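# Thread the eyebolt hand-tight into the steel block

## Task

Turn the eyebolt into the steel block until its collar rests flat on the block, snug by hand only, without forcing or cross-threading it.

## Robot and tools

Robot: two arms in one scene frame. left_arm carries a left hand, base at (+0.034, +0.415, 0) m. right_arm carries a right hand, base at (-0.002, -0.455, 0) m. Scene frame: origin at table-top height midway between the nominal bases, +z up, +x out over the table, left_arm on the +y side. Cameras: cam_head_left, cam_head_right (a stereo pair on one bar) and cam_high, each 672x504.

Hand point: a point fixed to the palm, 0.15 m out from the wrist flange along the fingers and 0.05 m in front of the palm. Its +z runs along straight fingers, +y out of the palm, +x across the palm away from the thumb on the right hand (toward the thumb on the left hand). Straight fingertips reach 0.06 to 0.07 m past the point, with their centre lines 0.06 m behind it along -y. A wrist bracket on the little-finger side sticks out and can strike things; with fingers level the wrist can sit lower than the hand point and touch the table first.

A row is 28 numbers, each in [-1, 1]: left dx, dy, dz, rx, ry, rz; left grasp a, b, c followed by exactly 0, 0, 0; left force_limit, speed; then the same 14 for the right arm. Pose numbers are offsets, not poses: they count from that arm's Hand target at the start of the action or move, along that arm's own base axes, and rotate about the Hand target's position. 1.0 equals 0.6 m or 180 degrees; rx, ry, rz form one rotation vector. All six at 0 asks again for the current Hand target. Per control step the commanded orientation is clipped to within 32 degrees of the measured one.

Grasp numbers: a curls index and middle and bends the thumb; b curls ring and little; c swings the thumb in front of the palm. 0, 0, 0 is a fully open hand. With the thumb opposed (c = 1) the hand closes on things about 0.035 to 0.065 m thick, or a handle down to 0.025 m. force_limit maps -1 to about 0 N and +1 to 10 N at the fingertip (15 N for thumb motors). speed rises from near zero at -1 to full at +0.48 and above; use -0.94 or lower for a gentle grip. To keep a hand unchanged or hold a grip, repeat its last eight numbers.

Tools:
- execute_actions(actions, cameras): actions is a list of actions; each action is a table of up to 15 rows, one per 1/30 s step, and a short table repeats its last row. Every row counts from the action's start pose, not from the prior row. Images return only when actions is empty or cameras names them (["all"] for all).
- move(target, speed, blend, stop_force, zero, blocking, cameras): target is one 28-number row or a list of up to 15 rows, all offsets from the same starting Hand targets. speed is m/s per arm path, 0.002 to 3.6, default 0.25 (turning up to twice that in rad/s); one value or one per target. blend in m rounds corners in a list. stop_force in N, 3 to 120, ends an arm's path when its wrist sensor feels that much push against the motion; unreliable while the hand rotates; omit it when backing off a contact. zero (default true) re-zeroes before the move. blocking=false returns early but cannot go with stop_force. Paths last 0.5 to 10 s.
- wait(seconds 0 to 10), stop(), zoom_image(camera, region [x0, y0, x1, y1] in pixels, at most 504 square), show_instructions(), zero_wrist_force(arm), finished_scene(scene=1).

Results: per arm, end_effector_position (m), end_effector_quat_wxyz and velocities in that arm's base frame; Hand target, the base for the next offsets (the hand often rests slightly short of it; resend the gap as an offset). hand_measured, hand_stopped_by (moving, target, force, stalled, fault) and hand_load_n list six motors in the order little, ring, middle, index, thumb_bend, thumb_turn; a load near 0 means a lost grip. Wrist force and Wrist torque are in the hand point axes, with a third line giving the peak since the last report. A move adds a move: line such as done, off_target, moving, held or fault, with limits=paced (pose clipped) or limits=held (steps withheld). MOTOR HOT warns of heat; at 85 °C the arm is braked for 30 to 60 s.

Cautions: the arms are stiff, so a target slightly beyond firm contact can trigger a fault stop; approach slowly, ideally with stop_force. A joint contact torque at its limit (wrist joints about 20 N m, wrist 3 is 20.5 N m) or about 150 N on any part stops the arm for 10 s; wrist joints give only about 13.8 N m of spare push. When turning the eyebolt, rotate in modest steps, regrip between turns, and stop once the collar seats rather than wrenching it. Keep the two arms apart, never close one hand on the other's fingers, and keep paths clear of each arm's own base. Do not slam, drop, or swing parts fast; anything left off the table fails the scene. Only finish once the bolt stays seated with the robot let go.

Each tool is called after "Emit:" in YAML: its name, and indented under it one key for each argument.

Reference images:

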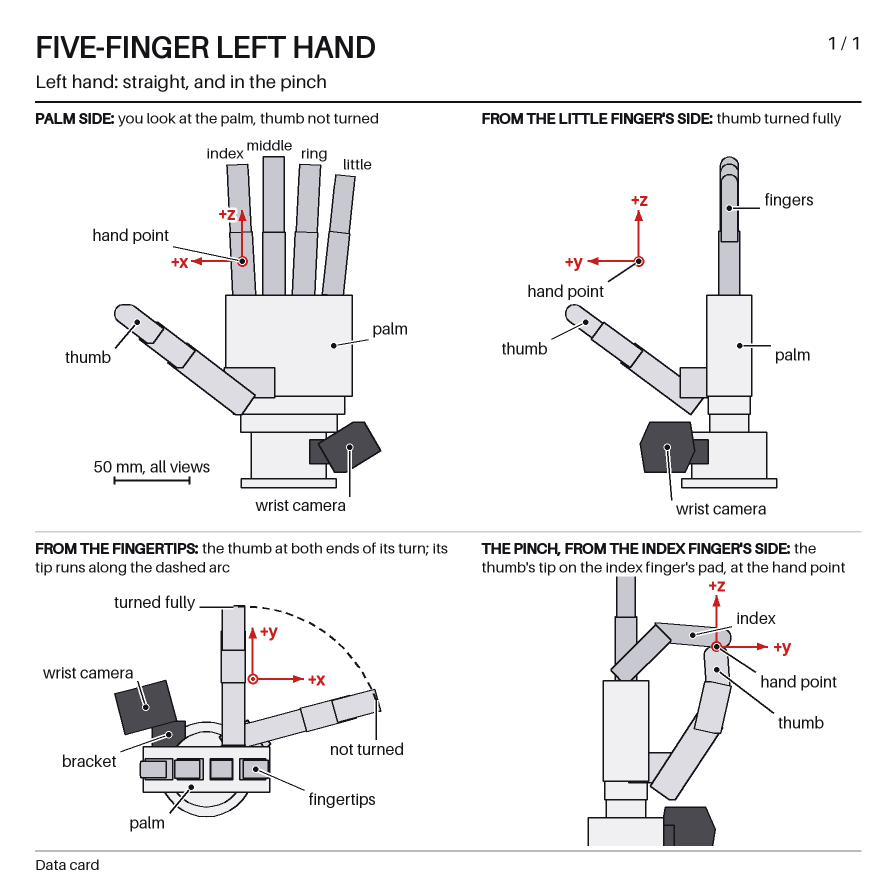

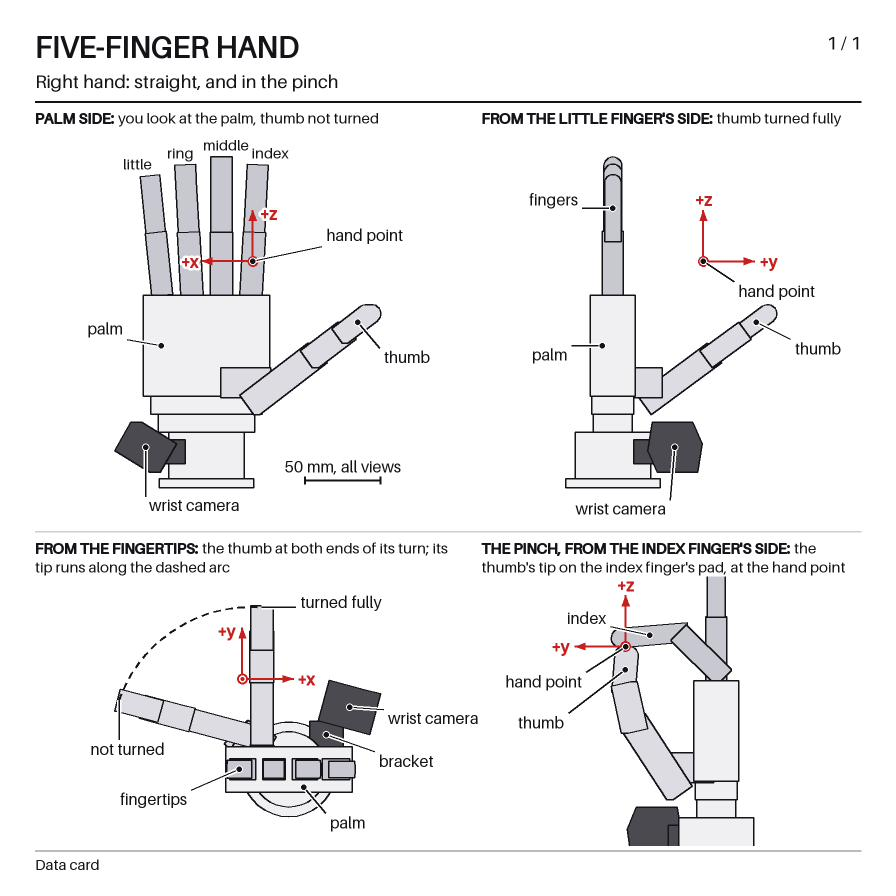

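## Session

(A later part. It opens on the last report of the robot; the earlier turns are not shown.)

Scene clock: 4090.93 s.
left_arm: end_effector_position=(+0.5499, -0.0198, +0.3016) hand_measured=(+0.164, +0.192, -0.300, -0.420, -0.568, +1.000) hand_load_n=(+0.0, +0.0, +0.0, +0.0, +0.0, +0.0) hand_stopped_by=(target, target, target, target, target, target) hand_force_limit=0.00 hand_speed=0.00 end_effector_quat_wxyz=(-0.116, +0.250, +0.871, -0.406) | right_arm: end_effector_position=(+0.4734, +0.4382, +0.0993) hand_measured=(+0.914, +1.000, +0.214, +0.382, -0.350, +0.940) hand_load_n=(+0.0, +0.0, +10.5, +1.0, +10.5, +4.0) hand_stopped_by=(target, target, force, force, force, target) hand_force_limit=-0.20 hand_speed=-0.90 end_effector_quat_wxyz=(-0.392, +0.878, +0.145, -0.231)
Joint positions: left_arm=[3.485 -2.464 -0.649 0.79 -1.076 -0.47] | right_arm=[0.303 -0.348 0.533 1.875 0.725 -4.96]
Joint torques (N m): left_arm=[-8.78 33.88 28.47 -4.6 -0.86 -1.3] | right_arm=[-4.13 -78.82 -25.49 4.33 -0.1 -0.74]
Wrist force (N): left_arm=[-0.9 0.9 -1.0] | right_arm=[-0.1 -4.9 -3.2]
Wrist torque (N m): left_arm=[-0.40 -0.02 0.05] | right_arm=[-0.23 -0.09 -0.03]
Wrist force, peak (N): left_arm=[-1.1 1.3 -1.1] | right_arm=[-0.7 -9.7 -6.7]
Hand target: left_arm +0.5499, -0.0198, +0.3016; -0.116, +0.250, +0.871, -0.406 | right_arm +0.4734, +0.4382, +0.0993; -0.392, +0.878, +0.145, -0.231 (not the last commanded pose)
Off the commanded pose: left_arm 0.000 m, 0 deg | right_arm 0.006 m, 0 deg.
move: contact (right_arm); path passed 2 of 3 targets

Emit:
move:
  target:
    - [0,0,0,0,0,0,0.35,0.6,1,0,0,0,0.0,0, 0,0,0.005,0,0,0,0.86,1,0.97,0,0,0,-0.2,-0.9]
    - [0,0,0,0,0,0,0.35,0.6,1,0,0,0,0.0,0, -0.0025,-0.0053,0.024,0,0,0,0.86,1,0.97,0,0,0,-0.2,-0.9]
  speed: 0.03
  cameras: ["cam_head_right","cam_head_left"]

Emit:
zoom_image:
  camera: "cam_head_right"
  region: [368, 403, 388, 423]

Emit:
zoom_image:
  camera: "cam_head_left"
  region: [380, 402, 400, 422]

Scene clock: 4137.67 s.
left_arm: end_effector_position=(+0.5499, -0.0198, +0.3016) hand_measured=(+0.164, +0.192, -0.300, -0.420, -0.568, +1.000) hand_load_n=(+0.0, +0.0, +0.0, +0.0, +0.0, +0.0) hand_stopped_by=(target, target, target, target, target, target) hand_force_limit=0.00 hand_speed=0.00 end_effector_quat_wxyz=(-0.116, +0.250, +0.871, -0.406) | right_arm: end_effector_position=(+0.4718, +0.4349, +0.1140) hand_measured=(+0.914, +1.000, +0.214, +0.382, -0.350, +0.940) hand_load_n=(+0.0, +0.0, +11.5, +1.5, +11.5, +4.0) hand_stopped_by=(target, target, force, force, force, target) hand_force_limit=-0.20 hand_speed=-0.90 end_effector_quat_wxyz=(-0.392, +0.879, +0.145, -0.231)
Joint positions: left_arm=[3.485 -2.464 -0.649 0.79 -1.076 -0.47] | right_arm=[0.299 -0.374 0.548 1.889 0.727 -4.965]
Joint torques (N m): left_arm=[-7.89 34.25 28.05 -4.81 -0.99 -1.26] | right_arm=[-5.35 -42.99 -23.97 1.97 -0.61 -0.14]
Wrist force (N): left_arm=[-0.6 1.3 -1.1] | right_arm=[0.5 -0.1 1.1]
Wrist torque (N m): left_arm=[-0.35 -0.08 0.07] | right_arm=[-0.11 -0.14 0.02]
Wrist force, peak (N): left_arm=[-0.7 1.4 -1.1] | right_arm=[-0.1 -5.2 -3.5]
Hand target: left_arm +0.5499, -0.0198, +0.3016; -0.116, +0.250, +0.871, -0.406 | right_arm +0.4719, +0.4350, +0.1137; -0.392, +0.878, +0.145, -0.231
Off the commanded pose: left_arm 0.000 m, 0 deg | right_arm 0.000 m, 0 deg.
move: done
Images, in order (width x height): cam_head_left 672x504, cam_head_right 672x504.

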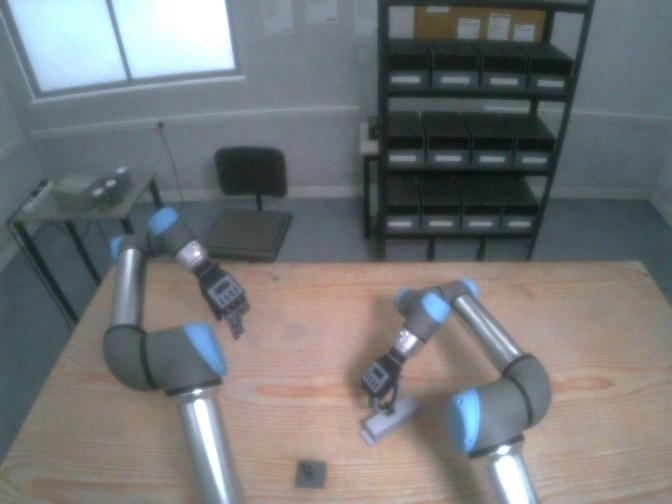

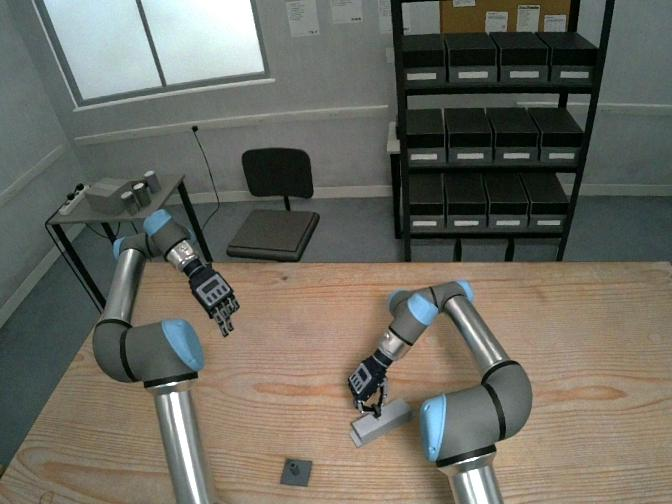

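Scaled by 25.200 from the camera's 672x504 image, which has a finer 960x720 frame.

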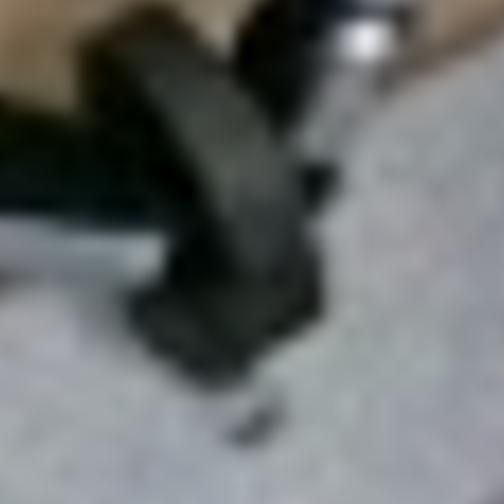

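Scaled by 25.200 from the camera's 672x504 image, which has a finer 960x720 frame.

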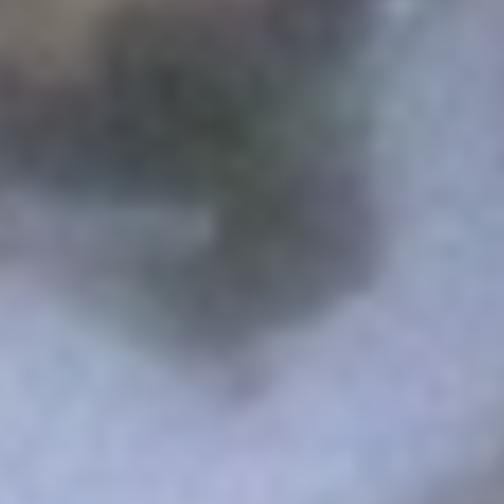

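Emit:
move:
  target: [0,0,0,0,0,0,0.35,0.6,1,0,0,0,0.0,0, 0.0013,-0.0033,-0.0205,0,0,0,0.86,1,0.97,0,0,0,-0.2,-0.9]
  speed: 0.03

Emit:
move:
  target: [0,0,0,0,0,0,0.35,0.6,1,0,0,0,0.0,0, 0,0,-0.01,0,0,0,0.86,1,0.97,0,0,0,-0.2,-0.9]
  speed: 0.01
  stop_force: 3
  cameras: ["cam_head_right","cam_head_left"]

Emit:
zoom_image:
  camera: "cam_head_right"
  region: [368, 403, 388, 423]

Scene clock: 4161.47 s.
left_arm: end_effector_position=(+0.5499, -0.0198, +0.3016) hand_measured=(+0.164, +0.192, -0.300, -0.420, -0.568, +1.000) hand_load_n=(+0.0, +0.0, +0.0, +0.0, +0.0, +0.0) hand_stopped_by=(target, target, target, target, target, target) hand_force_limit=0.00 hand_speed=0.00 end_effector_quat_wxyz=(-0.116, +0.250, +0.871, -0.406) | right_arm: end_effector_position=(+0.4727, +0.4330, +0.1011) hand_measured=(+0.914, +1.000, +0.214, +0.382, -0.350, +0.940) hand_load_n=(+0.0, +0.0, +11.5, +2.0, +11.5, +4.0) hand_stopped_by=(target, target, force, force, force, target) hand_force_limit=-0.20 hand_speed=-0.90 end_effector_quat_wxyz=(-0.392, +0.878, +0.145, -0.231)
Joint positions: left_arm=[3.485 -2.464 -0.649 0.79 -1.076 -0.47] | right_arm=[0.296 -0.364 0.563 1.868 0.728 -4.969]
Joint torques (N m): left_arm=[-9.02 33.76 29.27 -4.84 -0.83 -1.26] | right_arm=[-6.43 -62.29 -23.27 5.06 -0.44 -0.42]
Wrist force (N): left_arm=[-0.7 1.0 -0.9] | right_arm=[0.5 0.2 1.1]
Wrist torque (N m): left_arm=[-0.39 -0.05 0.07] | right_arm=[-0.08 -0.15 0.03]
Wrist force, peak (N): left_arm=[-0.8 1.4 -1.1] | right_arm=[0.4 0.2 1.3]
Hand target: left_arm +0.5499, -0.0198, +0.3016; -0.116, +0.250, +0.871, -0.406 | right_arm +0.4727, +0.4330, +0.1014; -0.392, +0.878, +0.145, -0.231
Off the commanded pose: left_arm 0.000 m, 0 deg | right_arm 0.000 m, 0 deg.
move: done

Scene clock: 4162.93 s.
left_arm: end_effector_position=(+0.5499, -0.0198, +0.3016) hand_measured=(+0.164, +0.192, -0.300, -0.420, -0.568, +1.000) hand_load_n=(+0.0, +0.0, +0.0, +0.0, +0.0, +0.0) hand_stopped_by=(target, target, target, target, target, target) hand_force_limit=0.00 hand_speed=0.00 end_effector_quat_wxyz=(-0.116, +0.250, +0.871, -0.406) | right_arm: end_effector_position=(+0.4727, +0.4330, +0.0991) hand_measured=(+0.914, +1.000, +0.214, +0.382, -0.350, +0.940) hand_load_n=(+0.0, +0.0, +11.5, +1.5, +10.5, +4.0) hand_stopped_by=(target, target, force, force, force, target) hand_force_limit=-0.20 hand_speed=-0.90 end_effector_quat_wxyz=(-0.392, +0.879, +0.145, -0.231)
Joint positions: left_arm=[3.485 -2.464 -0.649 0.79 -1.076 -0.47] | right_arm=[0.296 -0.363 0.564 1.864 0.728 -4.969]
Joint torques (N m): left_arm=[-7.63 33.07 26.29 -4.78 -0.79 -1.33] | right_arm=[-2.9 -81.43 -25.58 4.78 0.44 -1.59]
Wrist force (N): left_arm=[-0.5 1.1 -0.9] | right_arm=[0.1 -2.8 -0.5]
Wrist torque (N m): left_arm=[-0.38 -0.07 0.08] | right_arm=[-0.18 -0.15 0.01]
Wrist force, peak (N): left_arm=[-0.7 1.3 -1.1] | right_arm=[-0.1 -7.5 -3.0]
Hand target: left_arm +0.5499, -0.0198, +0.3016; -0.116, +0.250, +0.871, -0.406 | right_arm +0.4727, +0.4330, +0.0991; -0.392, +0.879, +0.145, -0.231 (not the last commanded pose)
Off the commanded pose: left_arm 0.000 m, 0 deg | right_arm 0.004 m, 0 deg.
move: contact (right_arm)
Images, in order (width x height): cam_head_left 672x504, cam_head_right 672x504.

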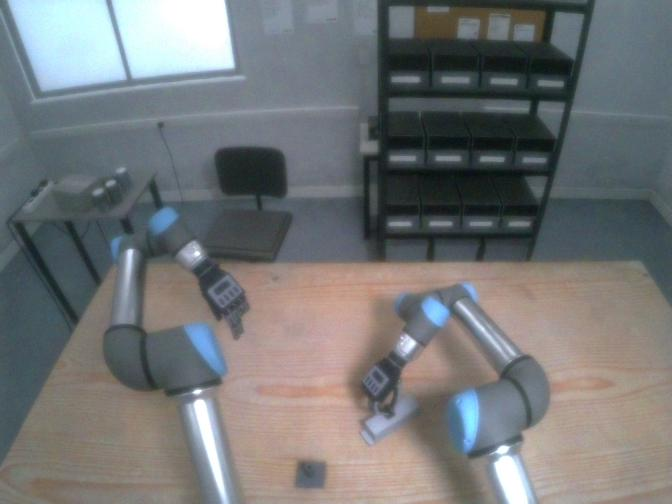

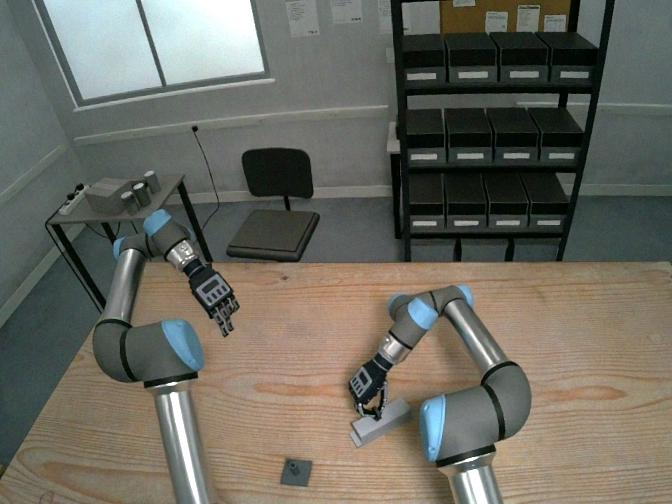

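Scaled by 25.200 from the camera's 672x504 image, which has a finer 960x720 frame.

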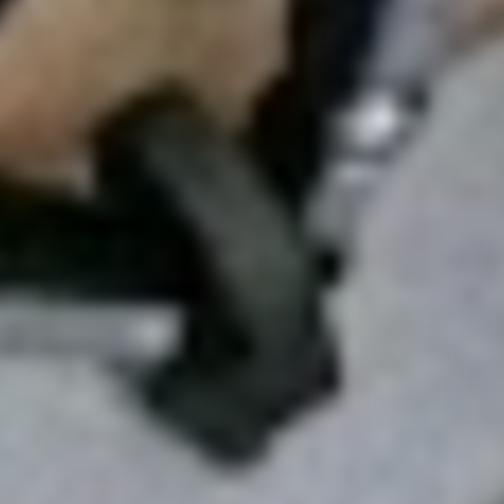

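Emit:
move:
  target:
    - [0,0,0,0,0,0,0.35,0.6,1,0,0,0,0.0,0, 0,0,0.003,0,0,0,0.86,1,0.97,0,0,0,-0.2,-0.9]
    - [0,0,0,0,0,0,0.35,0.6,1,0,0,0,0.0,0, 0.0025,-0.0017,0.003,0,0,0,0.86,1,0.97,0,0,0,-0.2,-0.9]
  speed: 0.02

Emit:
move:
  target: [0,0,0,0,0,0,0.35,0.6,1,0,0,0,0.0,0, 0,0,-0.01,0,0,0,0.86,1,0.97,0,0,0,-0.2,-0.9]
  speed: 0.008
  stop_force: 3

Emit:
move:
  target:
    - [0,0,0,0,0,0,0.35,0.6,1,0,0,0,0.0,0, 0,0,0.003,0,0,0,0.86,1,0.97,0,0,0,-0.2,-0.9]
    - [0,0,0,0,0,0,0.35,0.6,1,0,0,0,0.0,0, 0.0017,0,0.003,0,0,0,0.86,1,0.97,0,0,0,-0.2,-0.9]
  speed: 0.02

Emit:
move:
  target: [0,0,0,0,0,0,0.35,0.6,1,0,0,0,0.0,0, 0,0,-0.01,0,0,0,0.86,1,0.97,0,0,0,-0.2,-0.9]
  speed: 0.008
  stop_force: 3

Emit:
move:
  target:
    - [0,0,0,0,0,0,0.35,0.6,1,0,0,0,0.0,0, 0,0,0.003,0,0,0,0.86,1,0.97,0,0,0,-0.2,-0.9]
    - [0,0,0,0,0,0,0.35,0.6,1,0,0,0,0.0,0, -0.0017,-0.0017,0.003,0,0,0,0.86,1,0.97,0,0,0,-0.2,-0.9]
  speed: 0.02

Emit:
move:
  target: [0,0,0,0,0,0,0.35,0.6,1,0,0,0,0.0,0, 0,0,-0.01,0,0,0,0.86,1,0.97,0,0,0,-0.2,-0.9]
  speed: 0.008
  stop_force: 3
  cameras: ["cam_head_right","cam_head_left"]

Emit:
zoom_image:
  camera: "cam_head_right"
  region: [368, 403, 388, 423]

Scene clock: 4193.27 s.
left_arm: end_effector_position=(+0.5499, -0.0198, +0.3016) hand_measured=(+0.164, +0.192, -0.300, -0.420, -0.568, +1.000) hand_load_n=(+0.0, +0.0, +0.0, +0.0, +0.0, +0.0) hand_stopped_by=(target, target, target, target, target, target) hand_force_limit=0.00 hand_speed=0.00 end_effector_quat_wxyz=(-0.116, +0.250, +0.871, -0.406) | right_arm: end_effector_position=(+0.4743, +0.4319, +0.1010) hand_measured=(+0.914, +1.000, +0.214, +0.382, -0.350, +0.940) hand_load_n=(+0.0, +0.0, +11.0, +1.5, +11.0, +4.0) hand_stopped_by=(target, target, force, force, force, target) hand_force_limit=-0.20 hand_speed=-0.90 end_effector_quat_wxyz=(-0.392, +0.879, +0.145, -0.231)
Joint positions: left_arm=[3.485 -2.464 -0.649 0.79 -1.076 -0.47] | right_arm=[0.294 -0.361 0.556 1.873 0.73 -4.972]
Joint torques (N m): left_arm=[-8.14 34.24 27.54 -4.86 -0.77 -0.92] | right_arm=[3.32 -52.37 -8.49 -0.24 -1.06 1.29]
Wrist force (N): left_arm=[-0.7 1.0 -1.0] | right_arm=[0.5 0.2 0.8]
Wrist torque (N m): left_arm=[-0.38 -0.05 0.07] | right_arm=[-0.06 -0.14 0.03]
Wrist force, peak (N): left_arm=[-0.8 1.2 -1.3] | right_arm=[0.2 -2.9 -0.6]
Hand target: left_arm +0.5499, -0.0198, +0.3016; -0.116, +0.250, +0.871, -0.406 | right_arm +0.4742, +0.4320, +0.1009; -0.392, +0.879, +0.145, -0.231
Off the commanded pose: left_arm 0.000 m, 0 deg | right_arm 0.000 m, 0 deg.
move: done

Scene clock: 4194.80 s.
left_arm: end_effector_position=(+0.5499, -0.0198, +0.3016) hand_measured=(+0.164, +0.192, -0.300, -0.420, -0.568, +1.000) hand_load_n=(+0.0, +0.0, +0.0, +0.0, +0.0, +0.0) hand_stopped_by=(target, target, target, target, target, target) hand_force_limit=0.00 hand_speed=0.00 end_effector_quat_wxyz=(-0.116, +0.250, +0.871, -0.406) | right_arm: end_effector_position=(+0.4742, +0.4319, +0.0990) hand_measured=(+0.914, +1.000, +0.214, +0.382, -0.350, +0.940) hand_load_n=(+0.0, +0.0, +11.0, +1.0, +11.0, +4.0) hand_stopped_by=(target, target, force, force, force, target) hand_force_limit=-0.20 hand_speed=-0.90 end_effector_quat_wxyz=(-0.392, +0.879, +0.145, -0.231)
Joint positions: left_arm=[3.485 -2.464 -0.649 0.79 -1.076 -0.47] | right_arm=[0.294 -0.359 0.558 1.869 0.729 -4.972]
Joint torques (N m): left_arm=[-8.54 33.35 27.64 -4.7 -1.04 -1.14] | right_arm=[-7.28 -80.23 -25.55 4.72 0.24 1.3]
Wrist force (N): left_arm=[-0.7 1.1 -1.0] | right_arm=[0.3 -3.4 -1.4]
Wrist torque (N m): left_arm=[-0.37 -0.06 0.07] | right_arm=[-0.22 -0.12 -0.03]
Wrist force, peak (N): left_arm=[-0.8 1.3 -1.3] | right_arm=[-0.1 -6.3 -3.8]
Hand target: left_arm +0.5499, -0.0198, +0.3016; -0.116, +0.250, +0.871, -0.406 | right_arm +0.4742, +0.4319, +0.0990; -0.392, +0.879, +0.145, -0.231 (not the last commanded pose)
Off the commanded pose: left_arm 0.000 m, 0 deg | right_arm 0.004 m, 0 deg.
move: contact (right_arm)

Scene clock: 4195.70 s.
left_arm: end_effector_position=(+0.5499, -0.0198, +0.3016) hand_measured=(+0.164, +0.192, -0.300, -0.420, -0.568, +1.000) hand_load_n=(+0.0, +0.0, +0.0, +0.0, +0.0, +0.0) hand_stopped_by=(target, target, target, target, target, target) hand_force_limit=0.00 hand_speed=0.00 end_effector_quat_wxyz=(-0.116, +0.250, +0.871, -0.406) | right_arm: end_effector_position=(+0.4753, +0.4319, +0.1009) hand_measured=(+0.914, +1.000, +0.214, +0.382, -0.350, +0.940) hand_load_n=(+0.0, +0.0, +11.0, +2.0, +11.5, +4.0) hand_stopped_by=(target, target, force, force, force, target) hand_force_limit=-0.20 hand_speed=-0.90 end_effector_quat_wxyz=(-0.392, +0.879, +0.145, -0.231)
Joint positions: left_arm=[3.485 -2.464 -0.649 0.79 -1.076 -0.47] | right_arm=[0.294 -0.357 0.548 1.877 0.73 -4.973]
Joint torques (N m): left_arm=[-7.22 34.11 27.15 -4.76 -0.93 -1.29] | right_arm=[-5.67 -55.43 -7.46 -0.28 0.1 -1.83]
Wrist force (N): left_arm=[-0.7 1.1 -0.9] | right_arm=[0.4 0.0 1.1]
Wrist torque (N m): left_arm=[-0.37 -0.05 0.07] | right_arm=[-0.10 -0.13 0.02]
Wrist force, peak (N): left_arm=[-0.7 1.3 -1.2] | right_arm=[0.2 -3.5 -1.6]
Hand target: left_arm +0.5499, -0.0198, +0.3016; -0.116, +0.250, +0.871, -0.406 | right_arm +0.4753, +0.4319, +0.1008; -0.392, +0.879, +0.145, -0.231
Off the commanded pose: left_arm 0.000 m, 0 deg | right_arm 0.000 m, 0 deg.
move: done

Scene clock: 4197.23 s.
left_arm: end_effector_position=(+0.5499, -0.0198, +0.3016) hand_measured=(+0.164, +0.192, -0.300, -0.420, -0.568, +1.000) hand_load_n=(+0.0, +0.0, +0.0, +0.0, +0.0, +0.0) hand_stopped_by=(target, target, target, target, target, target) hand_force_limit=0.00 hand_speed=0.00 end_effector_quat_wxyz=(-0.116, +0.250, +0.871, -0.406) | right_arm: end_effector_position=(+0.4753, +0.4319, +0.0990) hand_measured=(+0.914, +1.000, +0.214, +0.382, -0.350, +0.940) hand_load_n=(+0.0, +0.0, +11.0, +1.0, +11.0, +4.0) hand_stopped_by=(target, target, force, force, force, target) hand_force_limit=-0.20 hand_speed=-0.90 end_effector_quat_wxyz=(-0.392, +0.879, +0.145, -0.231)
Joint positions: left_arm=[3.485 -2.464 -0.649 0.79 -1.076 -0.47] | right_arm=[0.294 -0.355 0.55 1.874 0.73 -4.973]
Joint torques (N m): left_arm=[-7.19 33.45 27.24 -4.7 -0.9 -1.27] | right_arm=[-0.12 -80.55 -25.01 4.86 -0.2 -1.83]
Wrist force (N): left_arm=[-0.8 1.0 -1.2] | right_arm=[0.1 -3.2 -1.6]
Wrist torque (N m): left_arm=[-0.37 -0.05 0.06] | right_arm=[-0.19 -0.12 -0.01]
Wrist force, peak (N): left_arm=[-0.9 1.3 -1.3] | right_arm=[-0.2 -6.1 -4.0]
Hand target: left_arm +0.5499, -0.0198, +0.3016; -0.116, +0.250, +0.871, -0.406 | right_arm +0.4753, +0.4319, +0.0990; -0.392, +0.879, +0.145, -0.231 (not the last commanded pose)
Off the commanded pose: left_arm 0.000 m, 0 deg | right_arm 0.004 m, 0 deg.
move: contact (right_arm)

Scene clock: 4198.17 s.
left_arm: end_effector_position=(+0.5499, -0.0198, +0.3016) hand_measured=(+0.164, +0.192, -0.300, -0.420, -0.568, +1.000) hand_load_n=(+0.0, +0.0, +0.0, +0.0, +0.0, +0.0) hand_stopped_by=(target, target, target, target, target, target) hand_force_limit=0.00 hand_speed=0.00 end_effector_quat_wxyz=(-0.116, +0.250, +0.871, -0.406) | right_arm: end_effector_position=(+0.4743, +0.4309, +0.1009) hand_measured=(+0.914, +1.000, +0.214, +0.382, -0.350, +0.940) hand_load_n=(+0.0, +0.0, +11.5, +1.5, +11.5, +4.0) hand_stopped_by=(target, target, force, force, force, target) hand_force_limit=-0.20 hand_speed=-0.90 end_effector_quat_wxyz=(-0.392, +0.879, +0.146, -0.231)
Joint positions: left_arm=[3.485 -2.464 -0.649 0.79 -1.076 -0.47] | right_arm=[0.293 -0.363 0.561 1.871 0.73 -4.974]
Joint torques (N m): left_arm=[-8.02 33.87 27.2 -4.78 -0.75 -1.2] | right_arm=[-9.75 -42.36 -27.24 5.42 -1.38 0.96]
Wrist force (N): left_arm=[-0.7 1.2 -0.9] | right_arm=[0.5 0.1 1.0]
Wrist torque (N m): left_arm=[-0.37 -0.06 0.07] | right_arm=[-0.08 -0.14 0.03]
Wrist force, peak (N): left_arm=[-0.8 1.3 -1.1] | right_arm=[0.0 -3.0 -1.8]
Hand target: left_arm +0.5499, -0.0198, +0.3016; -0.116, +0.250, +0.871, -0.406 | right_arm +0.4743, +0.4309, +0.1008; -0.392, +0.879, +0.145, -0.231
Off the commanded pose: left_arm 0.000 m, 0 deg | right_arm 0.000 m, 0 deg.
move: done

Scene clock: 4199.67 s.
left_arm: end_effector_position=(+0.5499, -0.0198, +0.3016) hand_measured=(+0.164, +0.192, -0.300, -0.420, -0.568, +1.000) hand_load_n=(+0.0, +0.0, +0.0, +0.0, +0.0, +0.0) hand_stopped_by=(target, target, target, target, target, target) hand_force_limit=0.00 hand_speed=0.00 end_effector_quat_wxyz=(-0.116, +0.250, +0.871, -0.406) | right_arm: end_effector_position=(+0.4743, +0.4309, +0.0990) hand_measured=(+0.914, +1.000, +0.214, +0.382, -0.350, +0.940) hand_load_n=(+0.0, +0.0, +11.0, +1.0, +10.5, +4.0) hand_stopped_by=(target, target, force, force, force, target) hand_force_limit=-0.20 hand_speed=-0.90 end_effector_quat_wxyz=(-0.392, +0.879, +0.145, -0.231)
Joint positions: left_arm=[3.485 -2.464 -0.649 0.79 -1.076 -0.47] | right_arm=[0.293 -0.361 0.563 1.868 0.73 -4.974]
Joint torques (N m): left_arm=[-6.97 32.83 27.85 -4.84 -0.97 -1.23] | right_arm=[-10.74 -81.03 -25.17 4.69 0.24 1.17]
Wrist force (N): left_arm=[-0.8 1.2 -0.8] | right_arm=[-0.1 -3.3 -0.7]
Wrist torque (N m): left_arm=[-0.37 -0.02 0.06] | right_arm=[-0.21 -0.12 0.00]
Wrist force, peak (N): left_arm=[-0.6 1.5 -1.1] | right_arm=[-0.4 -6.5 -2.3]
Hand target: left_arm +0.5499, -0.0198, +0.3016; -0.116, +0.250, +0.871, -0.406 | right_arm +0.4743, +0.4309, +0.0990; -0.392, +0.879, +0.145, -0.231 (not the last commanded pose)
Off the commanded pose: left_arm 0.000 m, 0 deg | right_arm 0.004 m, 0 deg.
move: contact (right_arm)
Images, in order (width x height): cam_head_left 672x504, cam_head_right 672x504.

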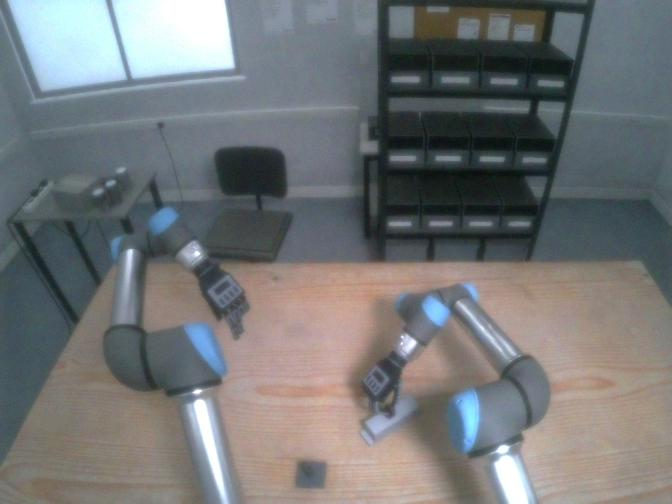

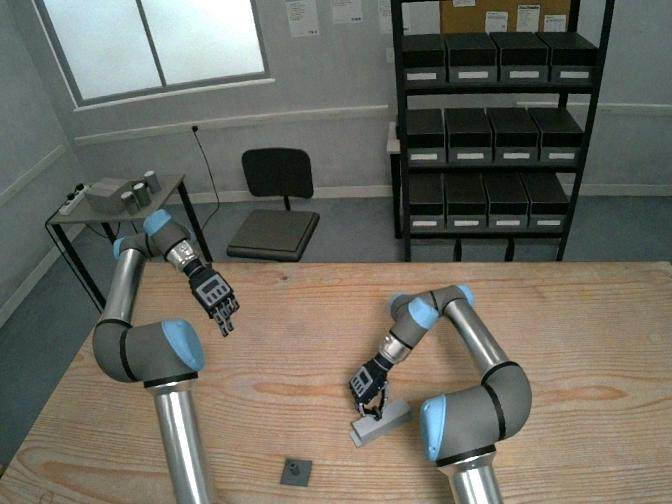

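Scaled by 25.200 from the camera's 672x504 image, which has a finer 960x720 frame.

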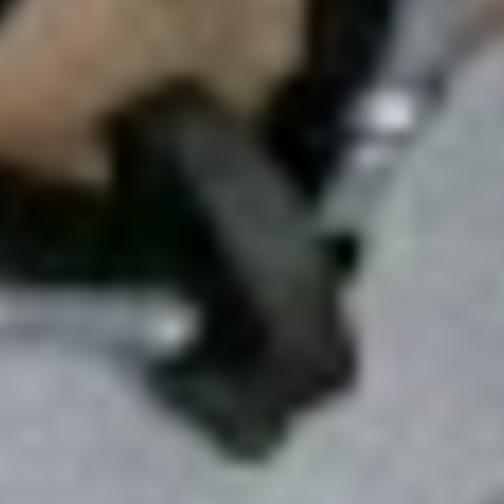

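Emit:
move:
  target:
    - [0,0,0,0,0,0,0.35,0.6,1,0,0,0,0.0,0, 0,0,0.003,0,0,0,0.86,1,0.97,0,0,0,-0.2,-0.9]
    - [0,0,0,0,0,0,0.35,0.6,1,0,0,0,0.0,0, -0.0027,0.0035,0.003,0,0,0,0.86,1,0.97,0,0,0,-0.2,-0.9]
  speed: 0.02

Emit:
move:
  target: [0,0,0,0,0,0,0.35,0.6,1,0,0,0,0.0,0, 0,0,-0.01,0,0,0,0.86,1,0.97,0,0,0,-0.2,-0.9]
  speed: 0.008
  stop_force: 3

Emit:
move:
  target: [0,0,0,0,0,0,0.35,0.6,1,0,0,0,0.0,0, 0.0087,0.0018,-0.0005,0,0,-0.1389,0.86,1,0.97,0,0,0,-0.2,-0.9]
  speed: 0.1
  cameras: ["cam_head_right","cam_head_left"]

Emit:
zoom_image:
  camera: "cam_head_right"
  region: [368, 403, 388, 423]

Scene clock: 4249.67 s.
left_arm: end_effector_position=(+0.5499, -0.0198, +0.3016) hand_measured=(+0.164, +0.192, -0.300, -0.420, -0.568, +1.000) hand_load_n=(+0.0, +0.0, +0.0, +0.0, +0.0, +0.0) hand_stopped_by=(target, target, target, target, target, target) hand_force_limit=0.00 hand_speed=0.00 end_effector_quat_wxyz=(-0.116, +0.250, +0.871, -0.406) | right_arm: end_effector_position=(+0.4726, +0.4331, +0.1008) hand_measured=(+0.914, +1.000, +0.214, +0.382, -0.350, +0.940) hand_load_n=(+0.0, +0.0, +11.0, +1.5, +11.5, +4.0) hand_stopped_by=(target, target, force, force, force, target) hand_force_limit=-0.20 hand_speed=-0.90 end_effector_quat_wxyz=(-0.392, +0.879, +0.145, -0.231)
Joint positions: left_arm=[3.485 -2.464 -0.649 0.79 -1.076 -0.47] | right_arm=[0.297 -0.365 0.564 1.866 0.728 -4.969]
Joint torques (N m): left_arm=[-8.25 33.56 27.47 -4.66 -1.04 -1.37] | right_arm=[-6.2 -75.91 -12.97 2.4 -1.18 -1.6]
Wrist force (N): left_arm=[-0.6 1.3 -1.0] | right_arm=[0.7 0.0 1.0]
Wrist torque (N m): left_arm=[-0.34 -0.07 0.07] | right_arm=[-0.10 -0.17 0.03]
Wrist force, peak (N): left_arm=[-0.7 1.2 -1.2] | right_arm=[-0.1 -3.5 -0.7]
Hand target: left_arm +0.5499, -0.0198, +0.3016; -0.116, +0.250, +0.871, -0.406 | right_arm +0.4727, +0.4330, +0.1008; -0.392, +0.879, +0.145, -0.231
Off the commanded pose: left_arm 0.000 m, 0 deg | right_arm 0.000 m, 0 deg.
move: done

Scene clock: 4251.07 s.
left_arm: end_effector_position=(+0.5499, -0.0198, +0.3016) hand_measured=(+0.164, +0.192, -0.300, -0.420, -0.568, +1.000) hand_load_n=(+0.0, +0.0, +0.0, +0.0, +0.0, +0.0) hand_stopped_by=(target, target, target, target, target, target) hand_force_limit=0.00 hand_speed=0.00 end_effector_quat_wxyz=(-0.116, +0.250, +0.871, -0.406) | right_arm: end_effector_position=(+0.4727, +0.4330, +0.0992) hand_measured=(+0.914, +1.000, +0.214, +0.382, -0.350, +0.940) hand_load_n=(+0.0, +0.0, +11.5, +1.0, +10.5, +3.5) hand_stopped_by=(target, target, force, force, force, target) hand_force_limit=-0.20 hand_speed=-0.90 end_effector_quat_wxyz=(-0.392, +0.879, +0.145, -0.231)
Joint positions: left_arm=[3.485 -2.464 -0.649 0.79 -1.076 -0.47] | right_arm=[0.296 -0.363 0.565 1.864 0.728 -4.969]
Joint torques (N m): left_arm=[-6.91 33.59 28.04 -4.72 -1.04 -1.25] | right_arm=[3.41 -81.11 -24.58 4.79 -0.8 -0.34]
Wrist force (N): left_arm=[-0.6 1.0 -1.1] | right_arm=[0.0 -3.1 -0.8]
Wrist torque (N m): left_arm=[-0.38 -0.06 0.08] | right_arm=[-0.21 -0.14 0.00]
Wrist force, peak (N): left_arm=[-1.0 1.1 -1.3] | right_arm=[-0.2 -6.8 -2.4]
Hand target: left_arm +0.5499, -0.0198, +0.3016; -0.116, +0.250, +0.871, -0.406 | right_arm +0.4726, +0.4330, +0.0992; -0.392, +0.879, +0.145, -0.231 (not the last commanded pose)
Off the commanded pose: left_arm 0.000 m, 0 deg | right_arm 0.004 m, 0 deg.
move: contact (right_arm)

Scene clock: 4253.70 s.
left_arm: end_effector_position=(+0.5499, -0.0198, +0.3016) hand_measured=(+0.164, +0.192, -0.300, -0.420, -0.568, +1.000) hand_load_n=(+0.0, +0.0, -0.5, +0.0, -0.5, +0.0) hand_stopped_by=(target, target, target, target, target, target) hand_force_limit=0.00 hand_speed=0.00 end_effector_quat_wxyz=(-0.116, +0.250, +0.871, -0.406) | right_arm: end_effector_position=(+0.4779, +0.4340, +0.0990) hand_measured=(+0.914, +1.000, +0.214, +0.382, -0.350, +0.940) hand_load_n=(+0.0, +0.0, +10.0, +1.0, +13.0, +4.0) hand_stopped_by=(target, target, force, force, force, target) hand_force_limit=-0.20 hand_speed=-0.90 end_effector_quat_wxyz=(-0.433, +0.889, -0.048, -0.141)
Joint positions: left_arm=[3.485 -2.464 -0.649 0.79 -1.076 -0.47] | right_arm=[0.239 -0.606 0.931 1.275 0.626 -4.38]
Joint torques (N m): left_arm=[-7.95 33.27 27.13 -4.71 -0.87 -1.18] | right_arm=[9.93 -35.02 -20.73 3.43 0.49 1.59]
Wrist force (N): left_arm=[-0.8 1.2 -0.9] | right_arm=[1.3 -6.0 -0.6]
Wrist torque (N m): left_arm=[-0.36 -0.05 0.06] | right_arm=[-0.22 -0.07 -0.22]
Wrist force, peak (N): left_arm=[-1.0 1.0 -1.3] | right_arm=[0.9 -8.3 -1.7]
Hand target: left_arm +0.5499, -0.0198, +0.3016; -0.116, +0.250, +0.871, -0.406 | right_arm +0.4779, +0.4341, +0.0989; -0.433, +0.889, -0.048, -0.141
Off the commanded pose: left_arm 0.000 m, 0 deg | right_arm 0.000 m, 0 deg.
move: done
Images, in order (width x height): cam_head_left 672x504, cam_head_right 672x504.

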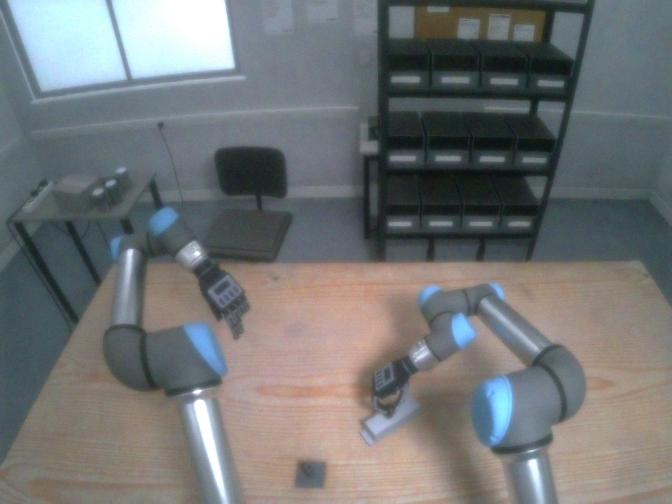

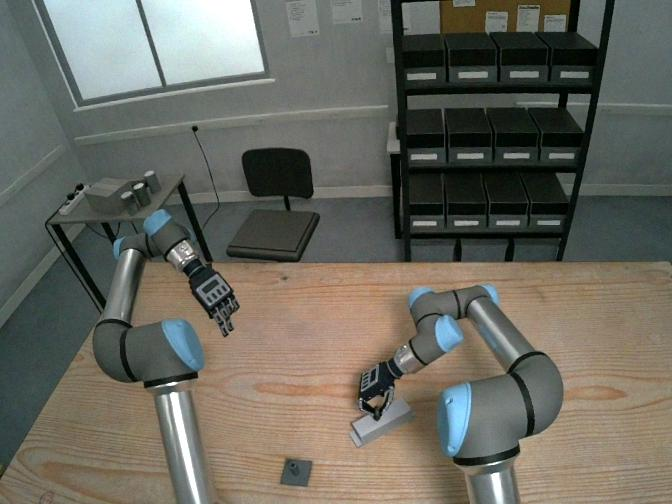

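Scaled by 25.200 from the camera's 672x504 image, which has a finer 960x720 frame.

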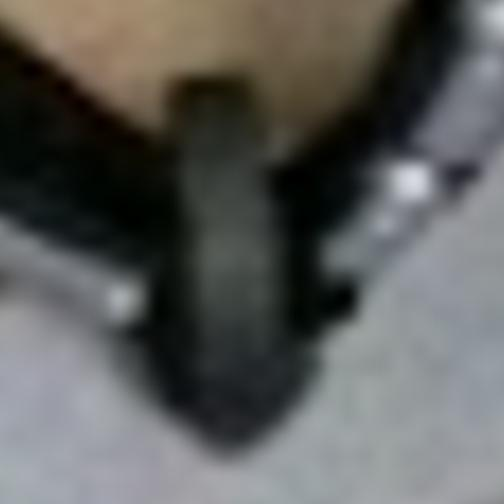

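Emit:
zoom_image:
  camera: "cam_head_left"
  region: [380, 402, 400, 422]

Scaled by 25.200 from the camera's 672x504 image, which has a finer 960x720 frame.

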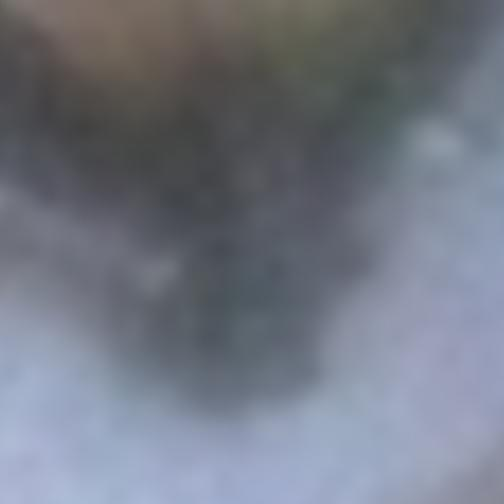

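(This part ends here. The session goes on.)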